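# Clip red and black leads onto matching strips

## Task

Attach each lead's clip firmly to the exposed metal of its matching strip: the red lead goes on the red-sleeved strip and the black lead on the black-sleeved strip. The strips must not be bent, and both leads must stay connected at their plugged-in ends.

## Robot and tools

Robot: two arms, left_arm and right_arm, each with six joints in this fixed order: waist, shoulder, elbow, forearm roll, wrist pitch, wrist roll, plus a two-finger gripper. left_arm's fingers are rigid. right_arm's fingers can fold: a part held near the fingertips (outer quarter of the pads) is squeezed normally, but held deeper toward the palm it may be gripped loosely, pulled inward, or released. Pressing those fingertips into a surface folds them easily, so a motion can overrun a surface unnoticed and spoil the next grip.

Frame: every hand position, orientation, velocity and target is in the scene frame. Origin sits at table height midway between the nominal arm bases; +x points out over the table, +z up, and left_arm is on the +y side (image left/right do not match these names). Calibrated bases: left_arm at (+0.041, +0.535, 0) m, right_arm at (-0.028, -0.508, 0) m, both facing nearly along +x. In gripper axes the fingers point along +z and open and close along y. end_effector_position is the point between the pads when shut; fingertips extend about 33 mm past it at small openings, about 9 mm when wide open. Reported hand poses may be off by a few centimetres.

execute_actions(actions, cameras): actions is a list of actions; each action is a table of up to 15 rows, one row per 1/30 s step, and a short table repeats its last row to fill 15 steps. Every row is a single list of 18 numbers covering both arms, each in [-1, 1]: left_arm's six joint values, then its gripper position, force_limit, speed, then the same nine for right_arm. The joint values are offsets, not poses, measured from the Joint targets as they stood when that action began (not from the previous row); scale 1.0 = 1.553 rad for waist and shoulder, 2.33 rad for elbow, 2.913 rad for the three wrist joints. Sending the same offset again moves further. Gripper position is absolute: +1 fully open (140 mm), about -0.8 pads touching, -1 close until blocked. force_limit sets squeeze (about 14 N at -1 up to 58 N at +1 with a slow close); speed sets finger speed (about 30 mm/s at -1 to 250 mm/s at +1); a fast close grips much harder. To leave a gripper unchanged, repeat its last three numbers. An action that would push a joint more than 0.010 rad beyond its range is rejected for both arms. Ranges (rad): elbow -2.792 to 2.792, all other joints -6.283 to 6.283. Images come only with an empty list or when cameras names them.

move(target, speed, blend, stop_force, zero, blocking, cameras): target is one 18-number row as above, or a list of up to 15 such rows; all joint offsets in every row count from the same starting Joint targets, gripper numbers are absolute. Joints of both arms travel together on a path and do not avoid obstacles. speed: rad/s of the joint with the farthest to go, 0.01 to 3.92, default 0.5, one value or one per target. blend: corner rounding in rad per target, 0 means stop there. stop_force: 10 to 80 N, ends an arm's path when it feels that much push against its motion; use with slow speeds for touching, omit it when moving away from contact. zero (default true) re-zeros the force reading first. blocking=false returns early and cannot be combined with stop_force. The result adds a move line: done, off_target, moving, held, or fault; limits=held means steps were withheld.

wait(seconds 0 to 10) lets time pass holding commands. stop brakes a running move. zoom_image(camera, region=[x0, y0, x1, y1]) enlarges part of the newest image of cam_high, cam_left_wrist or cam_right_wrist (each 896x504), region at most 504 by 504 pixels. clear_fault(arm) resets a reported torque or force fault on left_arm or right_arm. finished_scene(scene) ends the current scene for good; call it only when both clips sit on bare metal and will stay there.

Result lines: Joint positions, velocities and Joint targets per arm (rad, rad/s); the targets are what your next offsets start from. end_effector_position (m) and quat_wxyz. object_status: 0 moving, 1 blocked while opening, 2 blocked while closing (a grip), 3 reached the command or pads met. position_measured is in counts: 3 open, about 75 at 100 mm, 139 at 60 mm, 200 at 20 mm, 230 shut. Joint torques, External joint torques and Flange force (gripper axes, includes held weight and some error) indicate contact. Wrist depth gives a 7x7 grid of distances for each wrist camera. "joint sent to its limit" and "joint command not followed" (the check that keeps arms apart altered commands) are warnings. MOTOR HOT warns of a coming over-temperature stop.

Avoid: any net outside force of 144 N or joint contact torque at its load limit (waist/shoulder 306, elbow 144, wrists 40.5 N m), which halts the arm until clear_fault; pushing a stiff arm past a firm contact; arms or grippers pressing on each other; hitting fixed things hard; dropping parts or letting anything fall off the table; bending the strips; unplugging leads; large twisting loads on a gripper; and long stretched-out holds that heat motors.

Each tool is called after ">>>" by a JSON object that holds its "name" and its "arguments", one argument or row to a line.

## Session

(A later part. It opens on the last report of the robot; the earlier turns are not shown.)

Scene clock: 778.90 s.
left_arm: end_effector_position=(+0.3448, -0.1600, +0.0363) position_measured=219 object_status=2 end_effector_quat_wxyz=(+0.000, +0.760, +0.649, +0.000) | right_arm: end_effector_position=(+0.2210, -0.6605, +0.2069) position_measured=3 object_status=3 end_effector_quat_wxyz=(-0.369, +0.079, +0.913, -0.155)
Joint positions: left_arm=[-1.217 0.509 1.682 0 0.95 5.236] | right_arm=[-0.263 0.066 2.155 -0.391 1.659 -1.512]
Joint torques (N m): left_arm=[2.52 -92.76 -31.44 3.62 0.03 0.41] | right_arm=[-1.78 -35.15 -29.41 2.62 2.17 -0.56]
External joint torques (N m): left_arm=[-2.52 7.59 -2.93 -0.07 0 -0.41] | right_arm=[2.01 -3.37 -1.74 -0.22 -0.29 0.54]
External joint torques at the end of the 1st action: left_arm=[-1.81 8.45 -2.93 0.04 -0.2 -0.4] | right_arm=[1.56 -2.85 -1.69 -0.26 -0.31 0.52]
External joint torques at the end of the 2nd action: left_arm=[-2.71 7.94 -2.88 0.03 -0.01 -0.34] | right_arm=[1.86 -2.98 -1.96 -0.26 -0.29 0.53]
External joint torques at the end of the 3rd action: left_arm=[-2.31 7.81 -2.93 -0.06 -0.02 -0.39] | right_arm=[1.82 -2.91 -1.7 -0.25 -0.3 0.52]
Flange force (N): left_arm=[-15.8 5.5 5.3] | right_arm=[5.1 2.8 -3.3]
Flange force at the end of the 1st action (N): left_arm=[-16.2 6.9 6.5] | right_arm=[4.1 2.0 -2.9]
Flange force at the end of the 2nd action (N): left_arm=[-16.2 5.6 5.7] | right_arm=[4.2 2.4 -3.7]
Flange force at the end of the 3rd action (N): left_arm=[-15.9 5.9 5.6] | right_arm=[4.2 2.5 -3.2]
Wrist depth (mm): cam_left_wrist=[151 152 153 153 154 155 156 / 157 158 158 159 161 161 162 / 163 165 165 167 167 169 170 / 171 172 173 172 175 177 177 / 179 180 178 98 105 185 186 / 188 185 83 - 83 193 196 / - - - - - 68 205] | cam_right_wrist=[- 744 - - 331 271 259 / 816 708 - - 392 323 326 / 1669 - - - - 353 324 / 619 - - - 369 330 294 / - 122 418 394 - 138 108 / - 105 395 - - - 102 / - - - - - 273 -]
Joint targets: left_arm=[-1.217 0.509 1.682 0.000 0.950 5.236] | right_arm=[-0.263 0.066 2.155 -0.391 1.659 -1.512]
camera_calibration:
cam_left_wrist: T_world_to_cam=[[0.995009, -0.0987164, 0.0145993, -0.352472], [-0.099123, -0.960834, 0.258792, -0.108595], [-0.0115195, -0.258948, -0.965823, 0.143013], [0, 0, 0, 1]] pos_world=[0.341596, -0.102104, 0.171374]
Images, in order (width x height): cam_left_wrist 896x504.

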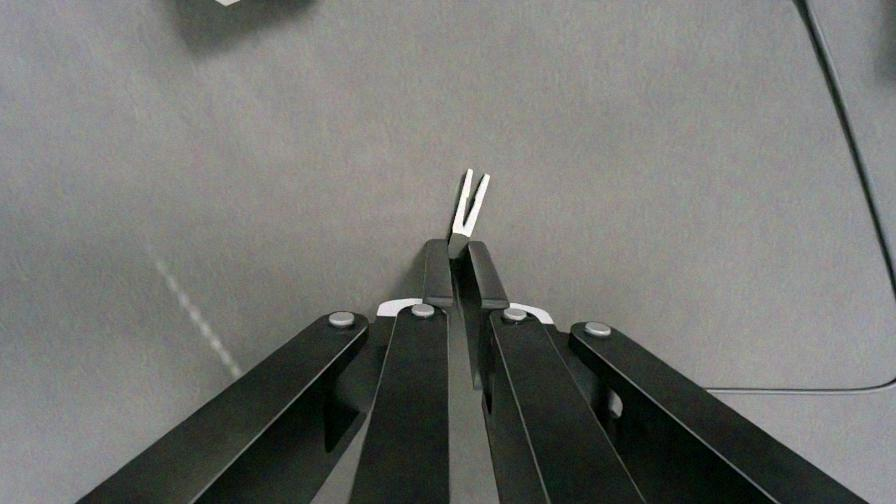

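>>> {"name": "move", "arguments": {
  "target": [0, -0.03062, -0.01655, 0, 0.02977, 0, -1, -1, -1, 0, 0, 0, 0, 0, 0, 1, 1, 1],
  "speed": 0.05,
  "cameras": ["cam_left_wrist"]
}}

>>> {"name": "zoom_image", "arguments": {
  "camera": "cam_left_wrist",
  "region": [400, 150, 540, 310]
}}

Scene clock: 833.17 s.
left_arm: end_effector_position=(+0.3448, -0.1600, +0.0904) position_measured=219 object_status=2 end_effector_quat_wxyz=(+0.000, +0.760, +0.649, +0.000) | right_arm: end_effector_position=(+0.2210, -0.6605, +0.2069) position_measured=3 object_status=3 end_effector_quat_wxyz=(-0.369, +0.079, +0.913, -0.155)
Joint positions: left_arm=[-1.217 0.462 1.643 0 1.037 5.236] | right_arm=[-0.263 0.066 2.155 -0.391 1.659 -1.512]
Joint torques (N m): left_arm=[2.09 -91.36 -33.15 3.66 0.21 0.37] | right_arm=[-1.81 -35.26 -29.34 2.6 2.21 -0.54]
External joint torques (N m): left_arm=[-2.04 8.42 -3.17 0.09 -0.17 -0.37] | right_arm=[1.72 -2.93 -1.86 -0.21 -0.33 0.52]
Flange force (N): left_arm=[-17.2 7.2 4.7] | right_arm=[4.1 2.3 -3.3]
Wrist depth (mm): cam_left_wrist=[199 200 201 202 203 204 206 / 207 208 209 210 212 213 214 / 216 217 218 219 221 223 224 / 226 227 228 226 231 232 233 / 235 237 234 98 105 243 245 / 248 69 83 - 84 254 258 / - - - - - 68 270] | cam_right_wrist=[2047 2403 - 523 476 272 257 / - - - 506 404 324 326 / 660 615 495 - 396 353 315 / 622 561 - - 368 344 - / - 122 460 - 332 138 107 / - 105 - - 326 - 102 / - 402 370 - - - 97]
Joint targets: left_arm=[-1.217 0.462 1.643 0.000 1.037 5.236] | right_arm=[-0.263 0.066 2.155 -0.391 1.659 -1.512]
move: done
camera_calibration:
cam_left_wrist: T_world_to_cam=[[0.995016, -0.0986773, 0.0143268, -0.353209], [-0.0990206, -0.960977, 0.258299, -0.122631], [-0.0117205, -0.258431, -0.965959, 0.195392], [0, 0, 0, 1]] pos_world=[0.341596, -0.102204, 0.225476]
Images, in order (width x height): cam_left_wrist 896x504.

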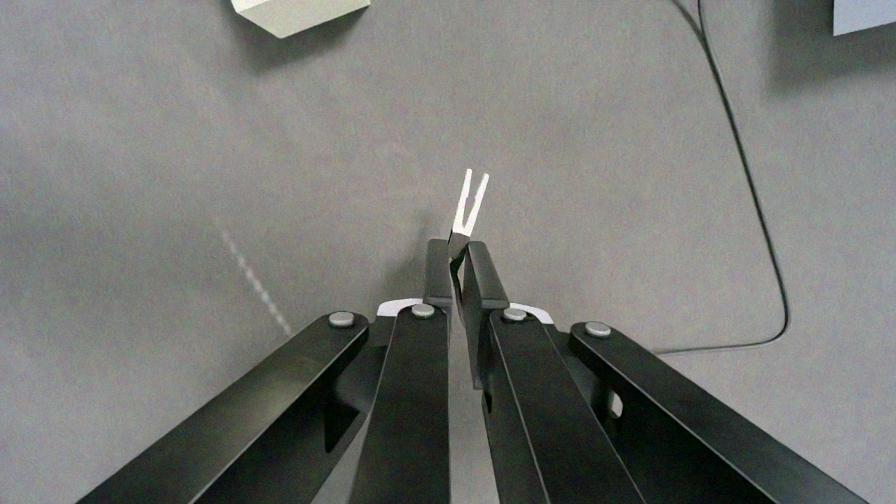

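Scaled by 3.150 from the camera's 896x504 image, which has a finer 1280x720 frame.

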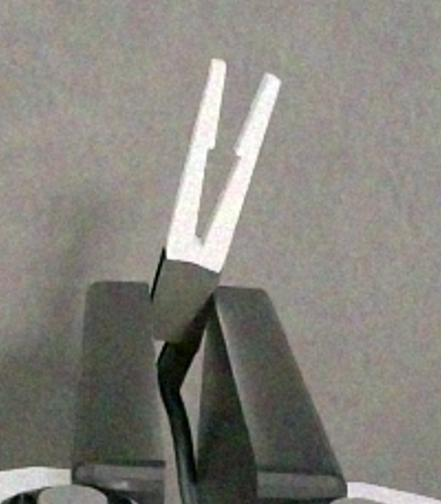

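>>> {"name": "move", "arguments": {
  "target": [0, -0.06515, -0.06955, 0, 0.09036, 0, -1, -1, -1, 0, 0, 0, 0, 0, 0, 1, 1, 1],
  "speed": 0.12,
  "cameras": ["cam_left_wrist"]
}}

>>> {"name": "zoom_image", "arguments": {
  "camera": "cam_left_wrist",
  "region": [400, 150, 540, 310]
}}

Scene clock: 878.50 s.
left_arm: end_effector_position=(+0.3448, -0.1600, +0.2504) position_measured=219 object_status=2 end_effector_quat_wxyz=(+0.000, +0.760, +0.649, +0.000) | right_arm: end_effector_position=(+0.2210, -0.6605, +0.2069) position_measured=3 object_status=3 end_effector_quat_wxyz=(-0.369, +0.079, +0.913, -0.155)
Joint positions: left_arm=[-1.217 0.361 1.481 0 1.3 5.236] | right_arm=[-0.263 0.066 2.155 -0.391 1.659 -1.512]
Joint torques (N m): left_arm=[2.44 -86.57 -38.45 4.17 0.09 0.46] | right_arm=[-1.76 -35.33 -29.41 2.64 2.21 -0.52]
External joint torques (N m): left_arm=[-2.47 9.12 -2.17 0.03 -0.05 -0.46] | right_arm=[1.89 -2.76 -1.75 -0.23 -0.34 0.51]
Flange force (N): left_arm=[-17.9 6.9 1.3] | right_arm=[3.9 2.6 -3.3]
Wrist depth (mm): cam_left_wrist=[340 343 337 346 347 305 355 / 356 357 357 361 361 366 368 / 371 374 376 374 380 381 382 / 385 388 390 386 396 398 402 / 402 406 402 98 105 417 422 / 266 - 83 - 84 434 426 / - - - - - 68 464] | cam_right_wrist=[2079 - 665 - 347 271 260 / - - - 514 394 324 326 / 699 - - - - 349 336 / - 518 - - 369 325 - / - 121 416 386 347 138 108 / - 105 - - - 299 102 / - 399 370 338 300 274 97]
Joint targets: left_arm=[-1.217 0.361 1.481 0.000 1.300 5.236] | right_arm=[-0.263 0.066 2.155 -0.391 1.659 -1.512]
move: done
camera_calibration:
cam_left_wrist: T_world_to_cam=[[0.995026, -0.098578, 0.0143089, -0.355489], [-0.098919, -0.960962, 0.258394, -0.164054], [-0.0117217, -0.258524, -0.965934, 0.350023], [0, 0, 0, 1]] pos_world=[0.341596, -0.102204, 0.385576]
Images, in order (width x height): cam_left_wrist 896x504.

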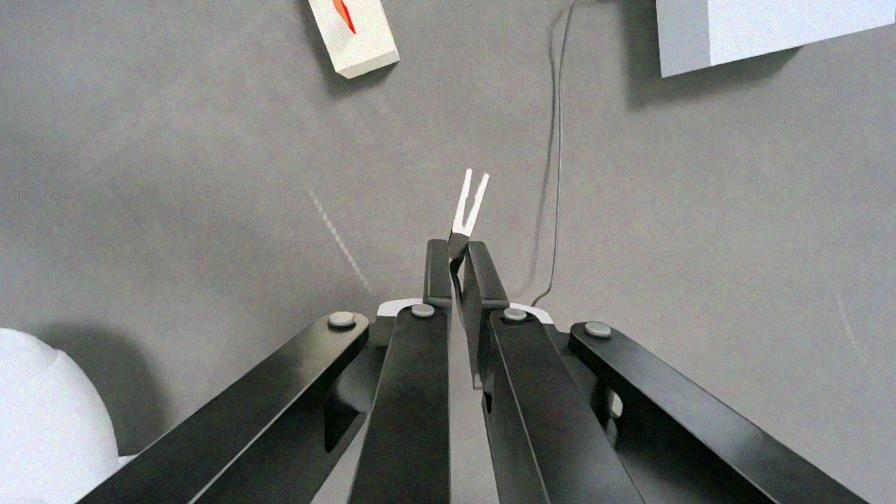

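Scaled by 3.150 from the camera's 896x504 image, which has a finer 1280x720 frame.

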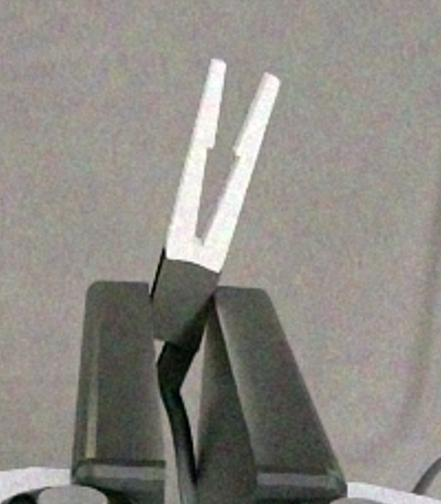

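>>> {"name": "move", "arguments": {
  "target": [0.38673, -0.22366, 0.18111, 0, -0.02564, -1.0, -1, -1, -1, 0, 0, 0, 0, 0, 0, 1, 1, 1],
  "speed": 0.4,
  "cameras": ["all"]
}}

Scene clock: 892.33 s.
left_arm: end_effector_position=(+0.5006, +0.2599, +0.2507) position_measured=219 object_status=2 end_effector_quat_wxyz=(+0.000, +0.779, -0.627, +0.000) | right_arm: end_effector_position=(+0.2210, -0.6605, +0.2069) position_measured=3 object_status=3 end_effector_quat_wxyz=(-0.369, +0.079, +0.913, -0.155)
Joint positions: left_arm=[-0.616 0.013 1.903 0 1.225 2.323] | right_arm=[-0.263 0.066 2.155 -0.391 1.659 -1.512]
Joint torques (N m): left_arm=[1.72 -48.25 -37.24 3.97 0.12 0.21] | right_arm=[-1.71 -35.13 -29.53 2.69 2.17 -0.57]
External joint torques (N m): left_arm=[-1.74 7.08 -2.64 0.08 -0.17 -0.21] | right_arm=[1.72 -3.29 -1.73 -0.29 -0.3 0.55]
Flange force (N): left_arm=[13.2 -8.8 0.9] | right_arm=[4.9 2.2 -3.1]
Wrist depth (mm): cam_left_wrist=[339 345 344 346 349 350 353 / 355 357 359 363 362 367 370 / 371 371 375 377 380 385 387 / 386 - 394 386 396 401 406 / 404 424 403 98 103 419 423 / 422 - 83 - 84 441 445 / - - - - - 68 458] | cam_right_wrist=[- 722 - - 435 271 259 / - - - - 390 324 325 / - 583 507 441 407 348 - / 637 526 468 - - 324 314 / 569 122 414 372 - 138 108 / - 113 391 348 311 302 102 / - 381 375 340 - 278 -]
Joint targets: left_arm=[-0.616 0.013 1.903 0.000 1.225 2.323] | right_arm=[-0.263 0.066 2.155 -0.391 1.659 -1.512]
move: done
camera_calibration:
cam_left_wrist: T_world_to_cam=[[-0.962879, -0.269583, 0.0137731, 0.555633], [-0.257009, 0.93118, 0.258554, -0.15779], [-0.0825268, 0.245416, -0.965899, 0.365082], [0, 0, 0, 1]] pos_world=[0.524583, 0.207123, 0.385777]

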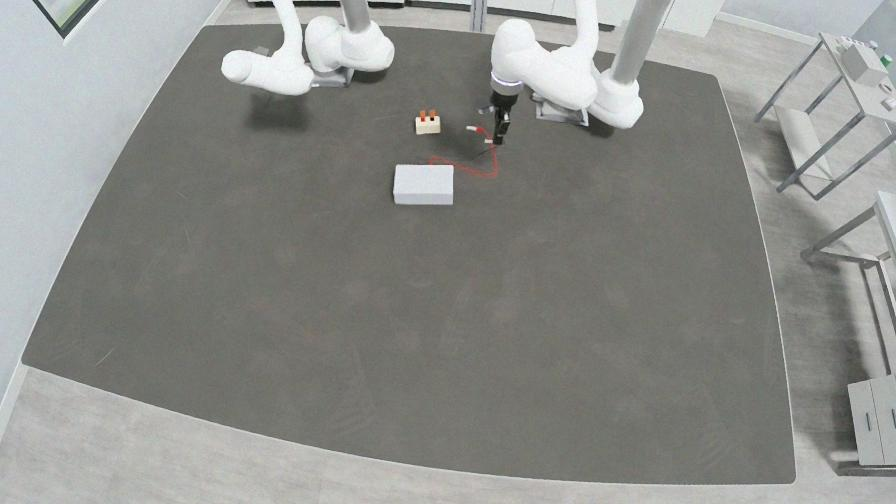

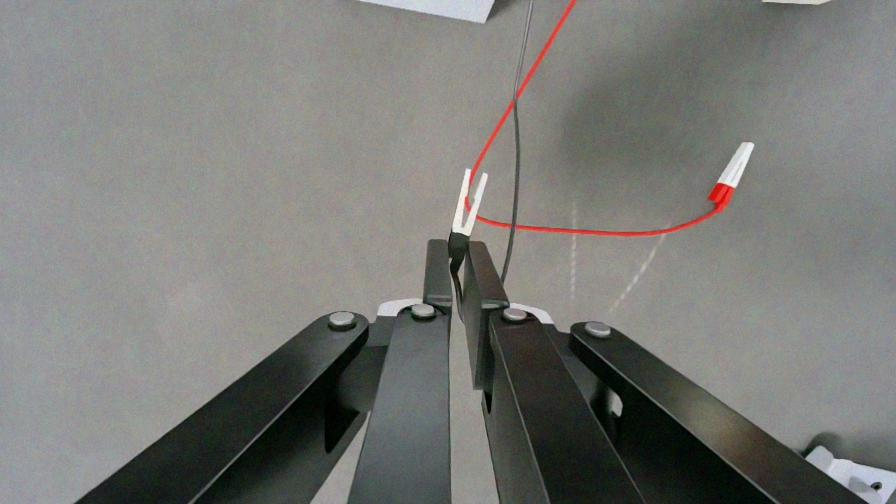

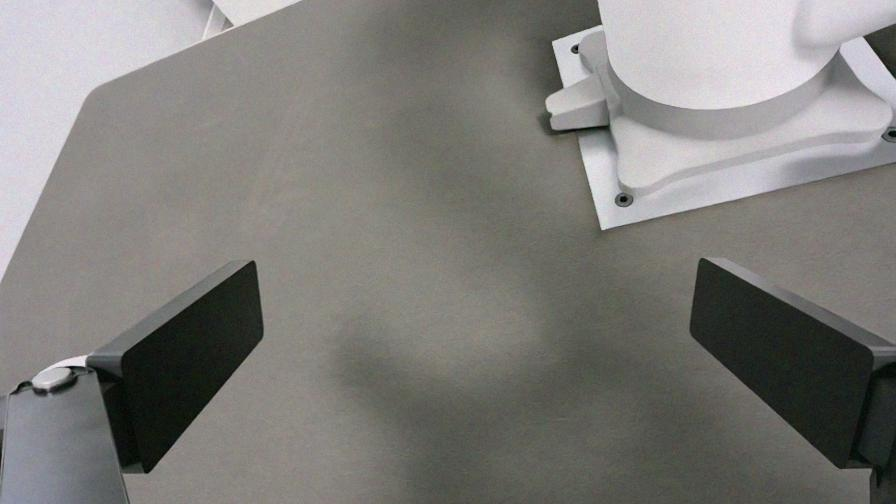

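>>> {"name": "move", "arguments": {
  "target": [
    [0,0,0,0,0,0,-1,-1,-1, 0.77005, -0.14580, -0.09559, 0.13423, -0.09930, -0.06454, -0.325, -1, -0.5],
    [0,0,0,0,0,0,-1,-1,-1, 0.88110, 0.18211, -0.32152, 0.13423, -0.09340, -0.13320, -0.325, -1, -0.5]
  ],
  "speed": [0.5, 0.3],
  "cameras": ["all"]
}}

Scene clock: 960.00 s.
left_arm: end_effector_position=(+0.5006, +0.2600, +0.2507) position_measured=219 object_status=2 end_effector_quat_wxyz=(+0.000, +0.779, -0.627, +0.000) | right_arm: end_effector_position=(+0.2608, +0.1980, +0.3008) position_measured=170 object_status=3 end_effector_quat_wxyz=(+0.000, -0.669, +0.743, +0.000)
Joint positions: left_arm=[-0.616 0.013 1.903 0 1.225 2.323] | right_arm=[1.106 0.349 1.405 0 1.387 -1.9]
Joint torques (N m): left_arm=[2.58 -48.36 -37.2 4.03 0.12 0.4] | right_arm=[-2.58 -74.09 -39.93 4.43 0.39 -0.4]
External joint torques (N m): left_arm=[-2.53 6.92 -2.76 0.05 -0.17 -0.4] | right_arm=[2.54 -3.73 -2.11 -0.13 -0.36 0.4]
Flange force (N): left_arm=[14.5 -7.4 0.7] | right_arm=[0.2 4.1 -3.5]
Wrist depth (mm): cam_left_wrist=[341 345 344 347 347 348 352 / 350 356 357 362 364 366 370 / 371 372 374 375 380 381 383 / 388 385 393 386 396 403 404 / 404 405 95 98 102 419 423 / 424 - 83 - 84 433 449 / - - - - - 68 459] | cam_right_wrist=[342 413 - 401 - - 405 / 351 - 410 411 - 415 422 / - - 434 442 440 415 440 / - 464 452 461 451 - 441 / 482 470 107 464 127 464 - / 489 78 89 - - - - / - - - - - - -]
Joint targets: left_arm=[-0.616 0.013 1.903 0.000 1.225 2.323] | right_arm=[1.106 0.349 1.405 0.000 1.387 -1.900]
move: done
camera_calibration:
cam_left_wrist: T_world_to_cam=[[-0.962814, -0.269811, 0.0138066, 0.555634], [-0.257219, 0.931114, 0.258583, -0.157678], [-0.0826241, 0.245416, -0.96589, 0.365129], [0, 0, 0, 1]] pos_world=[0.524583, 0.207124, 0.385776]
cam_right_wrist: T_world_to_cam=[[-0.992735, 0.120261, -0.00372605, 0.245167], [0.114546, 0.954127, 0.276623, -0.285746], [0.0368222, 0.274187, -0.960971, 0.367448], [0, 0, 0, 1]] pos_world=[0.262587, 0.142404, 0.433065]

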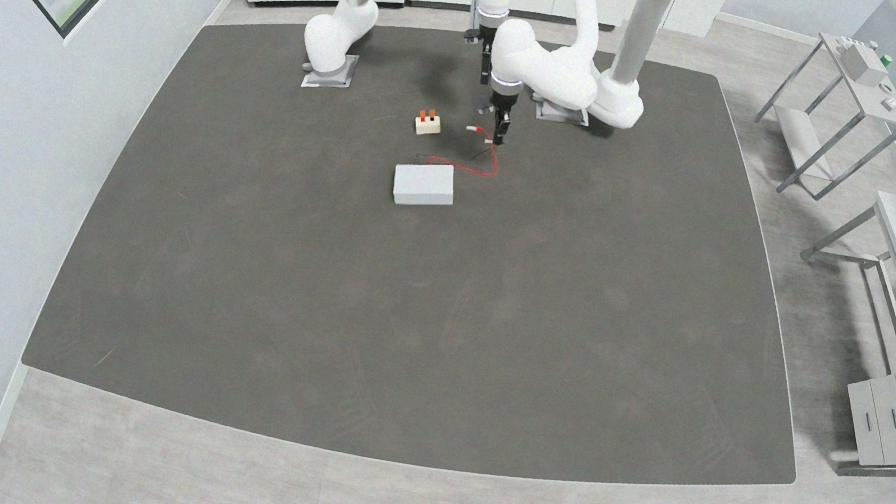

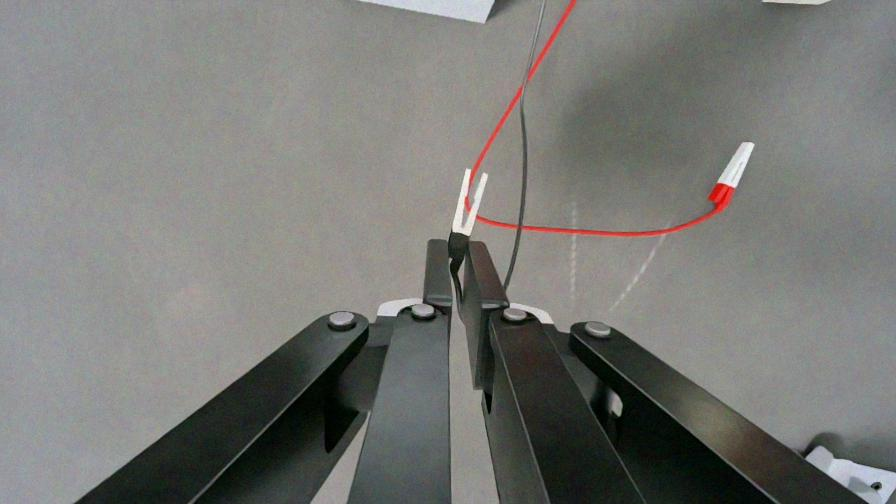

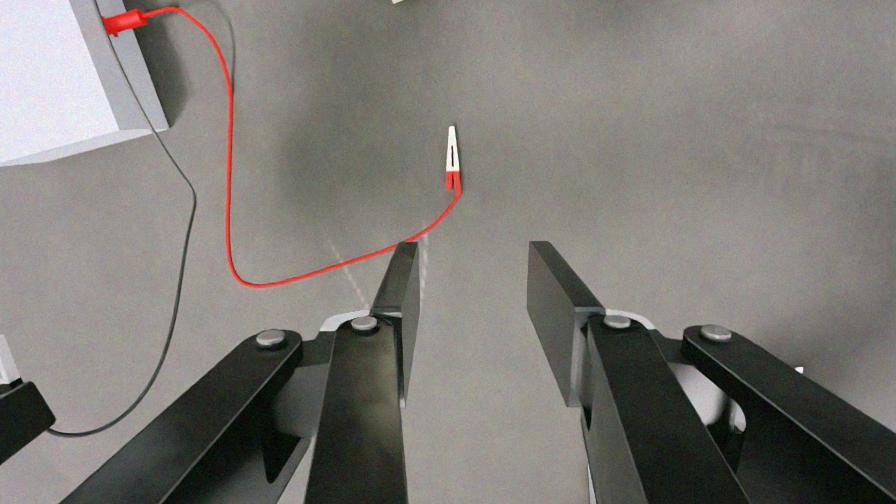

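>>> {"name": "move", "arguments": {
  "target": [0,0,0,0,0,0,-1,-1,-1, 0, 0.06138, 0.08734, 0, -0.10258, 0, -0.325, -1, -0.5],
  "speed": 0.15,
  "cameras": ["cam_right_wrist"]
}}

>>> {"name": "zoom_image", "arguments": {
  "camera": "cam_right_wrist",
  "region": [390, 130, 550, 310]
}}

Scene clock: 967.90 s.
left_arm: end_effector_position=(+0.5006, +0.2600, +0.2507) position_measured=219 object_status=2 end_effector_quat_wxyz=(+0.000, +0.779, -0.627, +0.000) | right_arm: end_effector_position=(+0.2609, +0.1982, +0.1207) position_measured=170 object_status=3 end_effector_quat_wxyz=(+0.000, -0.669, +0.743, +0.000)
Joint positions: left_arm=[-0.616 0.013 1.903 0 1.225 2.323] | right_arm=[1.106 0.444 1.609 0 1.088 -1.9]
Joint torques (N m): left_arm=[1.96 -48.25 -37.12 4.02 0.13 0.39] | right_arm=[-1.72 -79.03 -36 4.01 0.56 -0.54]
External joint torques (N m): left_arm=[-1.94 7 -2.75 0.04 -0.17 -0.39] | right_arm=[1.81 -3.93 -1.81 -0.13 -0.52 0.54]
Flange force (N): left_arm=[13.8 -8.3 0.8] | right_arm=[1.0 3.5 -3.7]
Wrist depth (mm): cam_left_wrist=[341 343 344 347 348 352 353 / 354 356 360 361 363 367 369 / 371 371 374 376 382 383 380 / 387 390 392 386 397 402 297 / 405 404 402 98 406 418 426 / 425 - 83 - 83 436 447 / - - - - - 68 459] | cam_right_wrist=[- 236 236 239 236 237 - / 244 245 245 242 249 246 244 / 252 256 257 - 253 253 - / - 264 265 265 261 - 261 / - 273 100 138 127 275 277 / - 78 89 288 - - 287 / - - - 302 - - -]
Joint targets: left_arm=[-0.616 0.013 1.903 0.000 1.225 2.323] | right_arm=[1.106 0.444 1.609 0.000 1.088 -1.900]
move: done
camera_calibration:
cam_right_wrist: T_world_to_cam=[[-0.992736, 0.120253, -0.00374061, 0.244576], [0.114538, 0.954155, 0.276531, -0.236106], [0.0368229, 0.274094, -0.960998, 0.194339], [0, 0, 0, 1]] pos_world=[0.262687, 0.142604, 0.252965]
Images, in order (width x height): cam_right_wrist 896x504.

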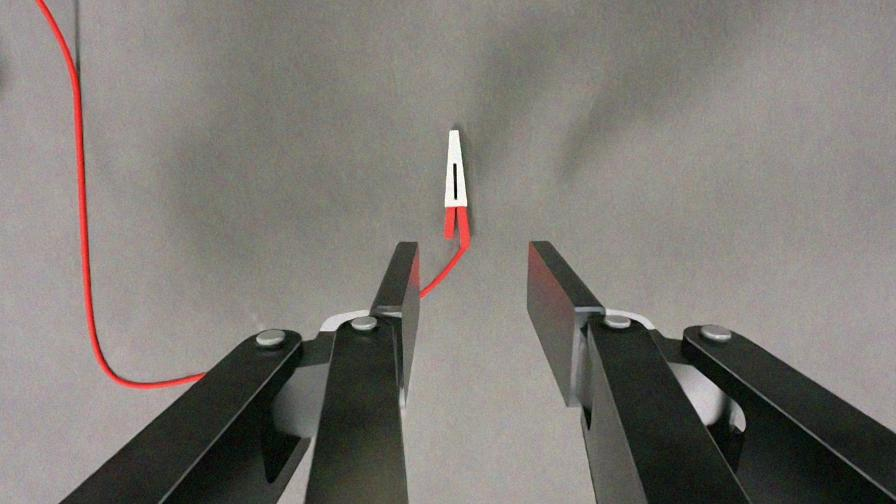

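Scaled by 2.800 from the camera's 896x504 image, which has a finer 1280x720 frame.

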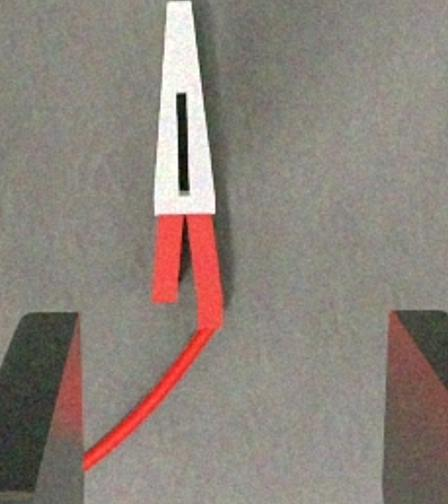

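>>> {"name": "zoom_image", "arguments": {
  "camera": "cam_right_wrist",
  "region": [380, 220, 600, 430]
}}

Scaled by 2.291 from the camera's 896x504 image, which has a finer 1280x720 frame.

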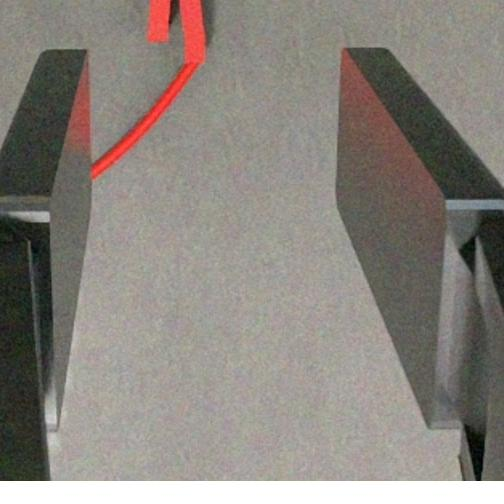

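>>> {"name": "move", "arguments": {
  "target": [0,0,0,0,0,0,-1,-1,-1, 0.06337, 0.00026, 0.05083, 0, -0.04079, 0.03377, -0.8, -1, -0.5],
  "speed": 0.1
}}

>>> {"name": "move", "arguments": {
  "target": [0,0,0,0,0,0,-1,-1,-1, 0, 0.03025, 0.01324, 0, -0.02671, 0, -0.8, -1, -0.5],
  "speed": 0.012,
  "stop_force": 10,
  "cameras": ["cam_right_wrist"]
}}

Scene clock: 1009.30 s.
left_arm: end_effector_position=(+0.5006, +0.2600, +0.2507) position_measured=219 object_status=2 end_effector_quat_wxyz=(+0.000, +0.779, -0.627, +0.000) | right_arm: end_effector_position=(+0.1790, +0.1910, +0.0636) position_measured=229 object_status=3 end_effector_quat_wxyz=(+0.000, -0.669, +0.743, +0.000)
Joint positions: left_arm=[-0.616 0.013 1.903 0 1.225 2.323] | right_arm=[1.205 0.445 1.727 0 0.97 -1.802]
Joint torques (N m): left_arm=[2.48 -48.31 -37.08 4 0.2 0.39] | right_arm=[-1.35 -76.65 -31.76 3.79 0.61 -0.66]
External joint torques (N m): left_arm=[-2.44 7.09 -2.73 0.06 -0.24 -0.39] | right_arm=[1.35 -4.59 -3.83 -0.14 -0.58 0.66]
Flange force (N): left_arm=[14.5 -7.7 1.0] | right_arm=[-2.1 2.4 -6.0]
Wrist depth (mm): cam_left_wrist=[340 343 344 344 349 352 353 / 368 357 357 363 364 365 370 / 371 373 373 376 380 385 401 / 391 389 392 386 399 406 408 / 404 407 404 98 120 416 421 / 422 - 83 - 84 437 451 / - - - - - 68 447] | cam_right_wrist=[- 182 183 181 182 180 183 / 190 188 191 192 191 191 189 / 194 - 197 194 197 195 196 / - - 203 202 205 206 207 / - 215 212 106 123 215 215 / 221 222 82 73 86 76 - / - - - - - - -]
Joint targets: left_arm=[-0.616 0.013 1.903 0.000 1.225 2.323] | right_arm=[1.205 0.445 1.727 0.000 0.969 -1.802]
move: done

Scene clock: 1013.87 s.
left_arm: end_effector_position=(+0.5006, +0.2600, +0.2507) position_measured=219 object_status=2 end_effector_quat_wxyz=(+0.000, +0.779, -0.627, +0.000) | right_arm: end_effector_position=(+0.1790, +0.1914, +0.0344) position_measured=229 object_status=3 end_effector_quat_wxyz=(+0.000, -0.669, +0.743, +0.000)
Joint positions: left_arm=[-0.616 0.013 1.903 0 1.225 2.323] | right_arm=[1.205 0.473 1.746 0 0.922 -1.802]
Joint torques (N m): left_arm=[2.33 -48.39 -37.14 4.06 0.2 0.35] | right_arm=[-1.17 -57.92 -24.96 3.99 -2.65 -0.53]
External joint torques (N m): left_arm=[-2.31 7.11 -2.66 -0.02 -0.24 -0.35] | right_arm=[0.95 -24.25 -9.26 -0.49 2.68 0.53]
Flange force (N): left_arm=[14.2 -7.9 1.1] | right_arm=[9.1 3.8 -34.1]
Wrist depth (mm): cam_left_wrist=[338 345 346 346 349 350 355 / 352 357 358 362 353 373 370 / 370 368 373 378 381 384 382 / 387 390 393 165 404 402 405 / 406 407 403 98 103 422 425 / 422 - 83 - 83 439 446 / - - - - - 68 460] | cam_right_wrist=[156 - 155 156 156 156 156 / 161 160 160 162 161 162 161 / 168 169 168 168 168 172 167 / 175 172 176 173 175 175 175 / - 181 180 110 179 183 182 / 191 189 82 73 86 76 189 / 199 - - - - - -]
Joint targets: left_arm=[-0.616 0.013 1.903 0.000 1.225 2.323] | right_arm=[1.205 0.473 1.746 0.000 0.922 -1.802]
move: contact (right_arm); right_arm: the wrist pitch is farthest, 0.031 rad from its target
camera_calibration:
cam_right_wrist: T_world_to_cam=[[-0.992748, 0.120158, -0.00376717, 0.163885], [0.114439, 0.954167, 0.276532, -0.196395], [0.036822, 0.274095, -0.960997, 0.116377], [0, 0, 0, 1]] pos_world=[0.180887, 0.135804, 0.166765]
Images, in order (width x height): cam_right_wrist 896x504.

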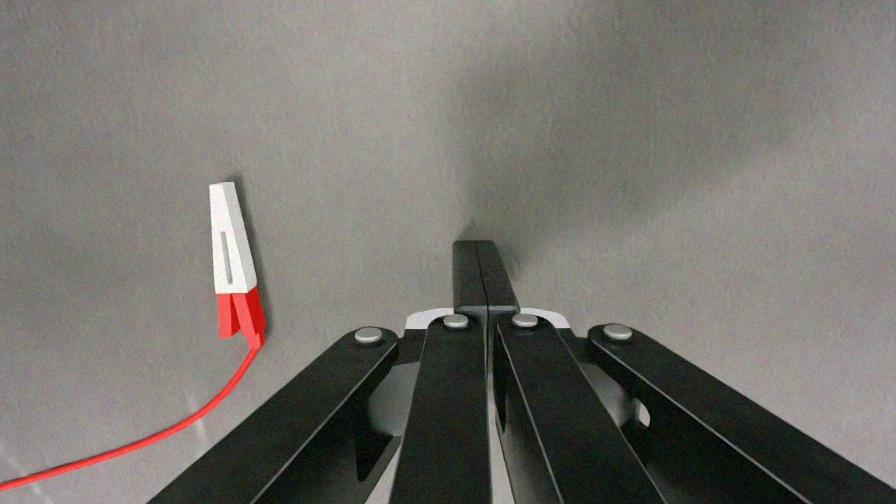

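>>> {"name": "move", "arguments": {
  "target": [
    [0,0,0,0,0,0,-1,-1,-1, 0, -0.01842, -0.00815, 0, 0.01613, 0, -0.8, -1, -0.5],
    [0,0,0,0,0,0,-1,-1,-1, -0.06630, 0.01362, -0.04830, 0, 0.03158, -0.04115, -0.325, -1, -0.5]
  ],
  "speed": [0.03, 0.1],
  "cameras": ["cam_right_wrist"]
}}

>>> {"name": "zoom_image", "arguments": {
  "camera": "cam_right_wrist",
  "region": [390, 130, 550, 310]
}}

Scene clock: 1047.27 s.
left_arm: end_effector_position=(+0.5006, +0.2600, +0.2507) position_measured=219 object_status=2 end_effector_quat_wxyz=(+0.000, +0.779, -0.627, +0.000) | right_arm: end_effector_position=(+0.2669, +0.2030, +0.0704) position_measured=170 object_status=0 end_effector_quat_wxyz=(+0.000, -0.676, +0.737, +0.000)
Joint positions: left_arm=[-0.616 0.013 1.903 0 1.225 2.323] | right_arm=[1.102 0.494 1.633 0 1.014 -1.922]
Joint torques (N m): left_arm=[2.38 -48.52 -37.06 4.06 0.17 0.35] | right_arm=[-1.82 -82.39 -34.31 3.9 0.45 -0.53]
External joint torques (N m): left_arm=[-2.36 7.35 -2.68 -0.01 -0.21 -0.35] | right_arm=[2.32 -3.9 -2.03 -0.17 -0.42 0.53]
Flange force (N): left_arm=[14.6 -8.1 1.1] | right_arm=[-0.1 3.9 -4.1]
Wrist depth (mm): cam_left_wrist=[341 343 346 349 349 351 356 / 355 357 359 360 363 366 368 / 373 370 376 378 380 380 380 / 387 394 386 155 398 402 243 / 402 404 401 98 105 419 424 / 429 - 83 - 84 437 448 / - - - - - 68 460] | cam_right_wrist=[190 - 191 187 - 190 188 / 196 196 200 195 - - 196 / 205 202 204 204 205 204 202 / - 213 212 198 209 212 210 / - 221 110 140 118 217 220 / 230 78 89 230 - - 226 / - - - 243 - - -]
Joint targets: left_arm=[-0.616 0.013 1.903 0.000 1.225 2.323] | right_arm=[1.102 0.494 1.633 0.000 1.014 -1.922]
move: done
camera_calibration:
cam_right_wrist: T_world_to_cam=[[-0.994633, 0.103405, -0.00360123, 0.253719], [0.0984028, 0.956127, 0.275931, -0.223497], [0.0319759, 0.274096, -0.961171, 0.145845], [0, 0, 0, 1]] pos_world=[0.269686, 0.14748, 0.202765]
Images, in order (width x height): cam_right_wrist 896x504.

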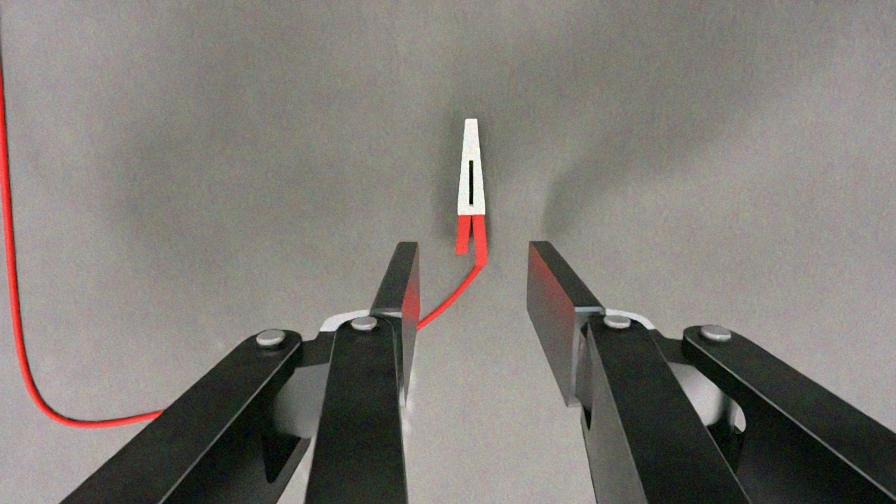

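Scaled by 2.800 from the camera's 896x504 image, which has a finer 1280x720 frame.

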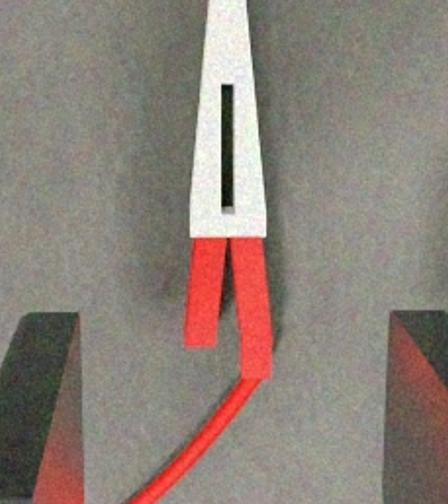

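>>> {"name": "move", "arguments": {
  "target": [0,0,0,0,0,0,-1,-1,-1, -0.00027, 0.01847, 0.01066, 0, -0.01837, -0.00014, -0.325, -1, -0.5],
  "speed": 0.025,
  "stop_force": 10,
  "cameras": ["cam_right_wrist"]
}}

>>> {"name": "zoom_image", "arguments": {
  "camera": "cam_right_wrist",
  "region": [390, 170, 550, 350]
}}

Scene clock: 1067.37 s.
left_arm: end_effector_position=(+0.5006, +0.2600, +0.2507) position_measured=219 object_status=2 end_effector_quat_wxyz=(+0.000, +0.779, -0.627, +0.000) | right_arm: end_effector_position=(+0.2668, +0.2020, +0.0368) position_measured=170 object_status=3 end_effector_quat_wxyz=(+0.000, -0.676, +0.737, +0.000)
Joint positions: left_arm=[-0.616 0.013 1.903 0 1.225 2.323] | right_arm=[1.101 0.523 1.658 0 0.961 -1.922]
Joint torques (N m): left_arm=[2.54 -48.65 -37.02 3.91 0.17 0.41] | right_arm=[-1.75 -83.7 -32.99 3.76 0.43 -0.52]
External joint torques (N m): left_arm=[-2.51 7.42 -2.79 0.14 -0.21 -0.41] | right_arm=[1.68 -3.95 -2.13 -0.16 -0.4 0.52]
Flange force (N): left_arm=[15.0 -8.0 1.0] | right_arm=[-0.2 3.0 -4.4]
Wrist depth (mm): cam_left_wrist=[341 343 343 347 348 350 352 / 355 357 359 360 362 366 371 / 368 371 376 381 383 378 380 / 395 390 394 386 398 401 227 / 406 406 402 98 105 425 428 / 425 - 83 - 84 - 443 / - - - - - 68 63] | cam_right_wrist=[157 157 159 156 157 158 158 / 163 163 163 164 163 163 163 / 167 171 170 169 170 168 169 / 179 176 175 168 175 178 178 / 183 183 98 138 127 181 185 / 191 78 89 194 127 - - / - - - 202 - - -]
Joint targets: left_arm=[-0.616 0.013 1.903 0.000 1.225 2.323] | right_arm=[1.101 0.523 1.658 0.000 0.961 -1.922]
move: done
camera_calibration:
cam_right_wrist: T_world_to_cam=[[-0.994633, 0.103405, -0.00360125, 0.253602], [0.0984027, 0.956127, 0.275931, -0.213259], [0.0319759, 0.274096, -0.961171, 0.113827], [0, 0, 0, 1]] pos_world=[0.269586, 0.14648, 0.169165]
Images, in order (width x height): cam_right_wrist 896x504.

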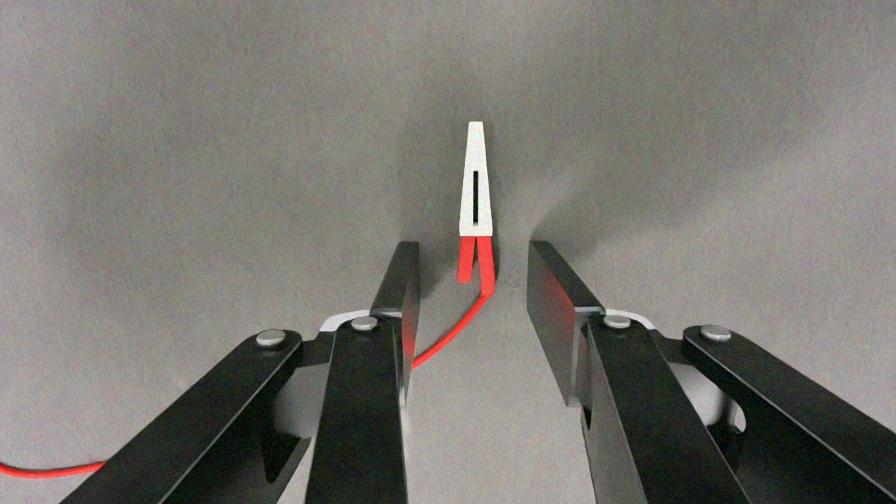

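Scaled by 2.800 from the camera's 896x504 image, which has a finer 1280x720 frame.

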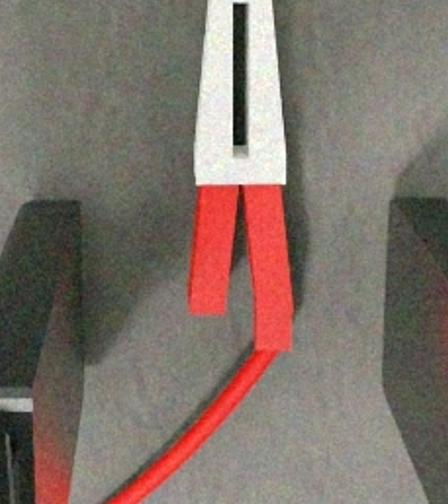

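>>> {"name": "execute_actions", "arguments": {
  "actions": [
    [[0,0,0,0,0,0,-1,-1,-1,0,0,0,0,0,0,-1,-1,-1]],
    [[0,0,0,0,0,0,-1,-1,-1,0,0,0,0,0,0,-1,-1,-1]],
    [[0,0,0,0,0,0,-1,-1,-1,0,0,0,0,0,0,-1,-1,-1]],
    [[0,0,0,0,0,0,-1,-1,-1,0,0,0,0,0,0,-1,-1,-1]]
  ],
  "cameras": ["cam_right_wrist"]
}}

>>> {"name": "zoom_image", "arguments": {
  "camera": "cam_right_wrist",
  "region": [390, 110, 570, 310]
}}

Scene clock: 1081.93 s.
left_arm: end_effector_position=(+0.5006, +0.2600, +0.2507) position_measured=219 object_status=2 end_effector_quat_wxyz=(+0.000, +0.779, -0.627, +0.000) | right_arm: end_effector_position=(+0.2668, +0.2020, +0.0368) position_measured=217 object_status=2 end_effector_quat_wxyz=(+0.000, -0.675, +0.737, +0.000)
Joint positions: left_arm=[-0.616 0.013 1.903 0 1.225 2.323] | right_arm=[1.101 0.523 1.658 0 0.961 -1.922]
Joint torques (N m): left_arm=[2.37 -48.33 -37.32 3.96 0.12 0.37] | right_arm=[-1.39 -83.06 -32.44 3.89 0.48 -0.49]
External joint torques (N m): left_arm=[-2.32 6.87 -2.56 0.1 -0.16 -0.37] | right_arm=[1.39 -5.01 -2.68 -0.3 -0.44 0.49]
External joint torques at the end of the 1st action: left_arm=[-2.2 6.7 -2.82 0.05 -0.23 -0.37] | right_arm=[2.17 -4.32 -2.06 -0.12 -0.39 0.52]
External joint torques at the end of the 2nd action: left_arm=[-2.05 6.75 -2.98 0.1 -0.16 -0.38] | right_arm=[1.47 -4.01 -2.14 -0.14 -0.41 0.53]
External joint torques at the end of the 3rd action: left_arm=[-2.52 6.8 -2.52 0.04 -0.19 -0.38] | right_arm=[1.08 -5.14 -2.78 -0.28 -0.42 0.52]
Flange force (N): left_arm=[13.9 -7.4 0.9] | right_arm=[0.2 2.6 -5.7]
Flange force at the end of the 1st action (N): left_arm=[13.8 -7.7 0.6] | right_arm=[0.2 3.7 -4.7]
Flange force at the end of the 2nd action (N): left_arm=[13.9 -8.1 0.3] | right_arm=[0.0 2.7 -4.4]
Flange force at the end of the 3rd action (N): left_arm=[14.0 -7.0 1.0] | right_arm=[0.3 2.3 -5.9]
Wrist depth (mm): cam_left_wrist=[340 344 344 347 348 350 353 / 353 357 357 360 364 366 358 / 372 371 374 378 380 379 384 / 389 383 392 388 394 400 220 / 403 408 404 98 102 418 431 / 425 - 83 - 84 - 451 / - - - - - 68 458] | cam_right_wrist=[157 157 159 159 158 158 157 / 163 165 163 162 163 164 162 / 169 170 170 169 170 170 170 / 177 - 177 174 175 177 179 / - 186 179 111 105 183 185 / 194 191 82 - - 76 191 / - - - - - - -]
Joint targets: left_arm=[-0.616 0.013 1.903 0.000 1.225 2.323] | right_arm=[1.101 0.523 1.658 0.000 0.961 -1.922]
camera_calibration:
cam_right_wrist: T_world_to_cam=[[-0.994633, 0.103405, -0.00360123, 0.253602], [0.0984028, 0.956127, 0.275931, -0.213259], [0.0319759, 0.274096, -0.961171, 0.113827], [0, 0, 0, 1]] pos_world=[0.269586, 0.14648, 0.169165]
Images, in order (width x height): cam_right_wrist 896x504.

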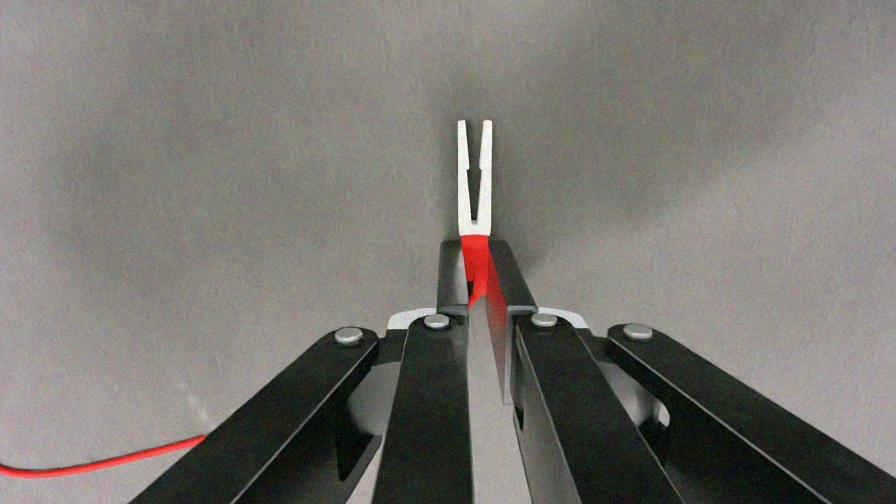

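Scaled by 2.520 from the camera's 896x504 image, which has a finer 1280x720 frame.

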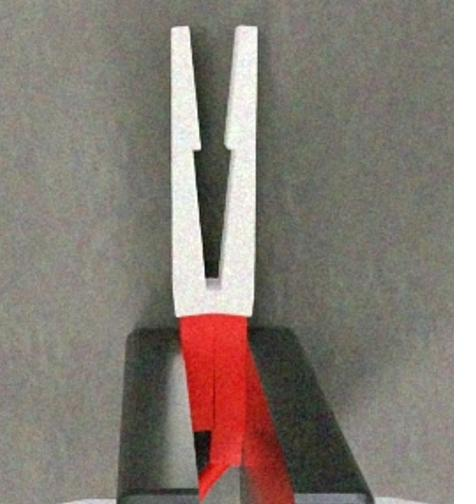

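>>> {"name": "move", "arguments": {
  "target": [0,0,0,0,0,0,-1,-1,-1, 0, -0.08506, -0.07025, 0, 0.10154, 0, -1, -1, -1],
  "speed": 0.1,
  "cameras": ["cam_right_wrist"]
}}

>>> {"name": "zoom_image", "arguments": {
  "camera": "cam_right_wrist",
  "region": [390, 110, 570, 310]
}}

Scene clock: 1131.23 s.
left_arm: end_effector_position=(+0.5006, +0.2600, +0.2507) position_measured=219 object_status=2 end_effector_quat_wxyz=(+0.000, +0.779, -0.627, +0.000) | right_arm: end_effector_position=(+0.2669, +0.2021, +0.2203) position_measured=217 object_status=2 end_effector_quat_wxyz=(+0.000, -0.676, +0.737, +0.000)
Joint positions: left_arm=[-0.616 0.013 1.903 0 1.225 2.323] | right_arm=[1.101 0.391 1.495 0 1.256 -1.922]
Joint torques (N m): left_arm=[2.41 -48.32 -37.07 4.04 0.14 0.35] | right_arm=[-1.66 -75.78 -38.31 4.26 0.33 -0.51]
External joint torques (N m): left_arm=[-2.36 7.04 -2.74 0.01 -0.18 -0.35] | right_arm=[1.63 -5.05 -2.31 -0.1 -0.29 0.51]
Flange force (N): left_arm=[14.3 -7.8 0.8] | right_arm=[1.7 3.5 -4.7]
Wrist depth (mm): cam_left_wrist=[340 343 343 346 349 350 353 / 356 356 358 360 363 366 370 / 370 373 375 373 379 382 386 / 387 389 394 154 399 401 406 / 403 406 403 98 407 421 423 / 425 - 83 - 84 440 448 / - - - - - 68 454] | cam_right_wrist=[304 - 329 327 323 334 327 / 318 - 342 340 - - - / - - - 159 363 354 - / - - - 165 366 358 379 / 386 386 380 111 378 - - / - - 82 - - 76 401 / - - - - - - -]
Joint targets: left_arm=[-0.616 0.013 1.903 0.000 1.225 2.323] | right_arm=[1.101 0.391 1.495 0.000 1.257 -1.922]
move: done
camera_calibration:
cam_right_wrist: T_world_to_cam=[[-0.994633, 0.103403, -0.00359127, 0.254249], [0.0984003, 0.956101, 0.276023, -0.264016], [0.0319752, 0.274189, -0.961144, 0.290151], [0, 0, 0, 1]] pos_world=[0.269586, 0.14658, 0.352665]
Images, in order (width x height): cam_right_wrist 896x504.

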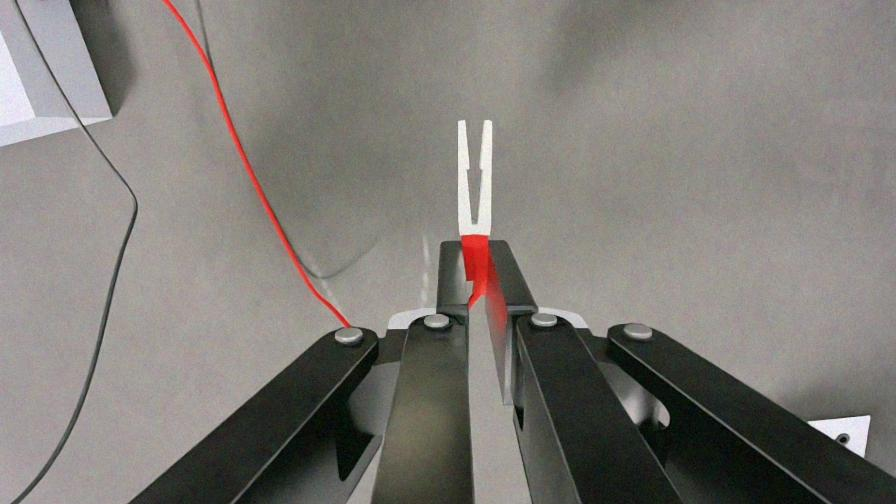

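Scaled by 2.520 from the camera's 896x504 image, which has a finer 1280x720 frame.

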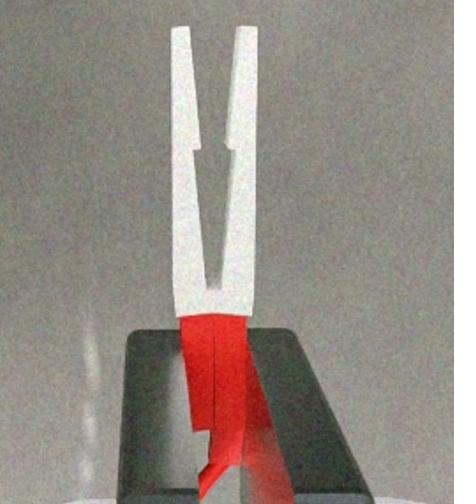

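>>> {"name": "move", "arguments": {
  "target": [0,0,0,0,0,0,-1,-1,-1, -0.17566, -0.21952, 0.18394, 0, -0.0301, 0.87477, -1, -1, -1],
  "speed": 0.4,
  "cameras": ["all"]
}}

Scene clock: 1143.80 s.
left_arm: end_effector_position=(+0.5006, +0.2600, +0.2507) position_measured=219 object_status=2 end_effector_quat_wxyz=(+0.000, +0.779, -0.627, +0.000) | right_arm: end_effector_position=(+0.3019, -0.0721, +0.2205) position_measured=217 object_status=2 end_effector_quat_wxyz=(+0.000, +0.620, +0.785, +0.000)
Joint positions: left_arm=[-0.616 0.013 1.903 0 1.225 2.323] | right_arm=[0.828 0.05 1.923 0 1.169 0.626]
Joint torques (N m): left_arm=[2.34 -48.01 -36.93 3.93 0.06 0.39] | right_arm=[-1.58 -41.45 -37.23 4.21 0.33 -0.59]
External joint torques (N m): left_arm=[-2.31 6.81 -2.88 0.13 -0.1 -0.39] | right_arm=[1.75 -3.46 -2.28 -0.12 -0.37 0.59]
Flange force (N): left_arm=[14.2 -7.7 0.3] | right_arm=[2.4 -3.8 -4.4]
Wrist depth (mm): cam_left_wrist=[341 343 343 348 349 350 360 / 353 357 364 359 364 370 367 / 369 372 375 375 380 378 387 / 388 390 392 386 392 403 403 / 394 406 402 98 105 420 424 / 426 - 83 - 84 439 449 / - - - - - 68 461] | cam_right_wrist=[- 330 344 - 321 327 309 / 339 340 339 301 - 337 290 / - - 364 162 355 - 288 / - - 381 166 365 359 300 / - 396 380 111 100 - - / - - 82 - - 76 - / - - - - - - -]
Joint targets: left_arm=[-0.616 0.013 1.903 0.000 1.225 2.323] | right_arm=[0.828 0.050 1.923 0.000 1.169 0.626]
move: done
camera_calibration:
cam_left_wrist: T_world_to_cam=[[-0.962814, -0.269811, 0.0138066, 0.555634], [-0.257219, 0.931114, 0.258583, -0.157678], [-0.0826241, 0.245416, -0.96589, 0.365129], [0, 0, 0, 1]] pos_world=[0.524583, 0.207124, 0.385776]
cam_right_wrist: T_world_to_cam=[[0.976493, 0.215512, -0.00403999, -0.269421], [0.208231, -0.938329, 0.276004, -0.175097], [0.0556914, -0.270357, -0.961148, 0.31798], [0, 0, 0, 1]] pos_world=[0.281839, -0.020267, 0.352864]

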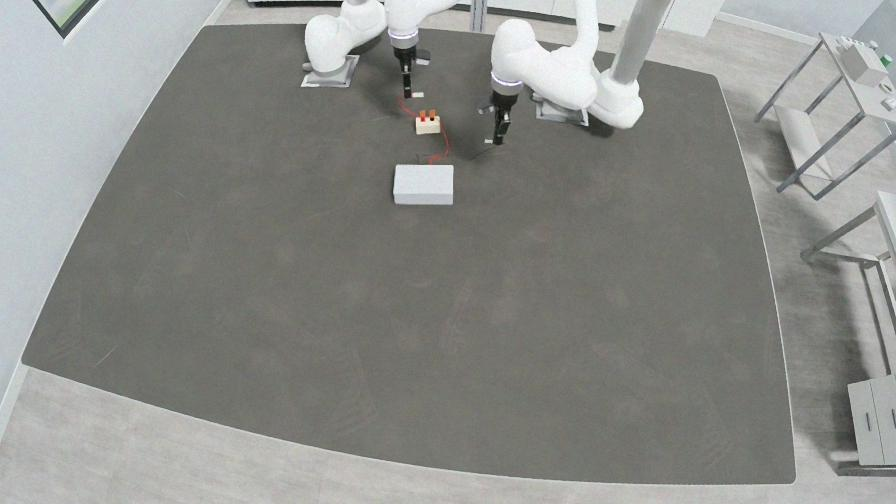

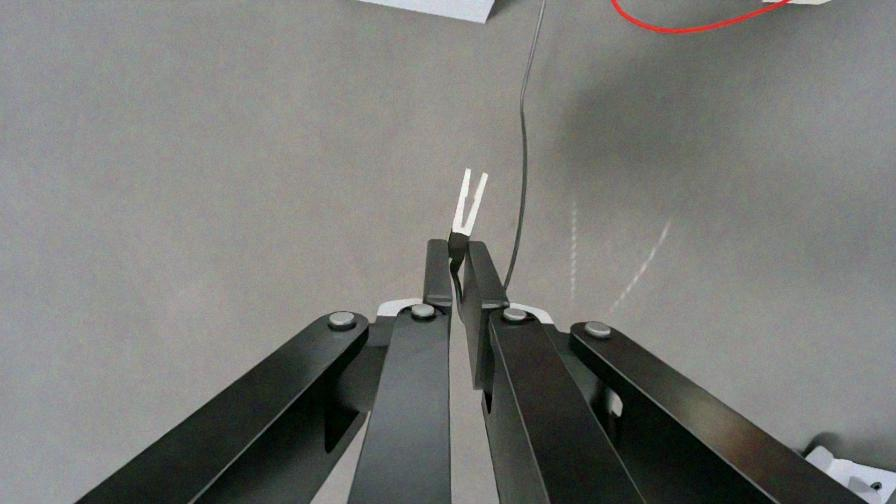

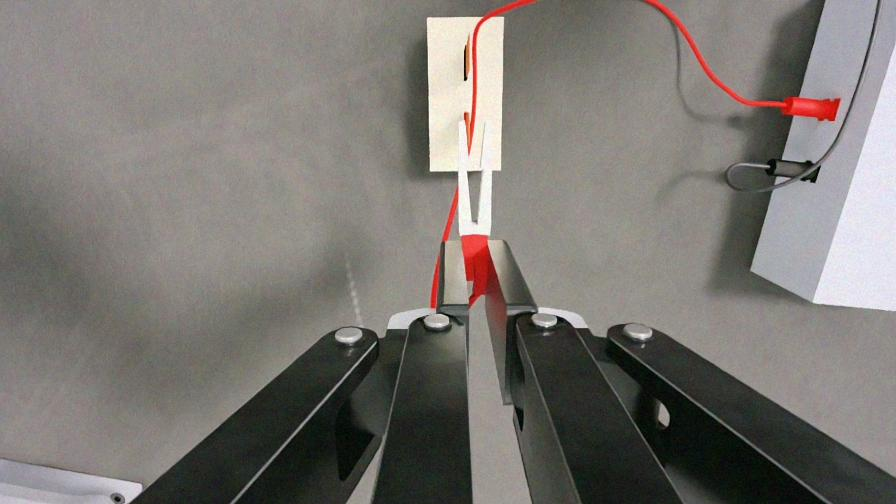

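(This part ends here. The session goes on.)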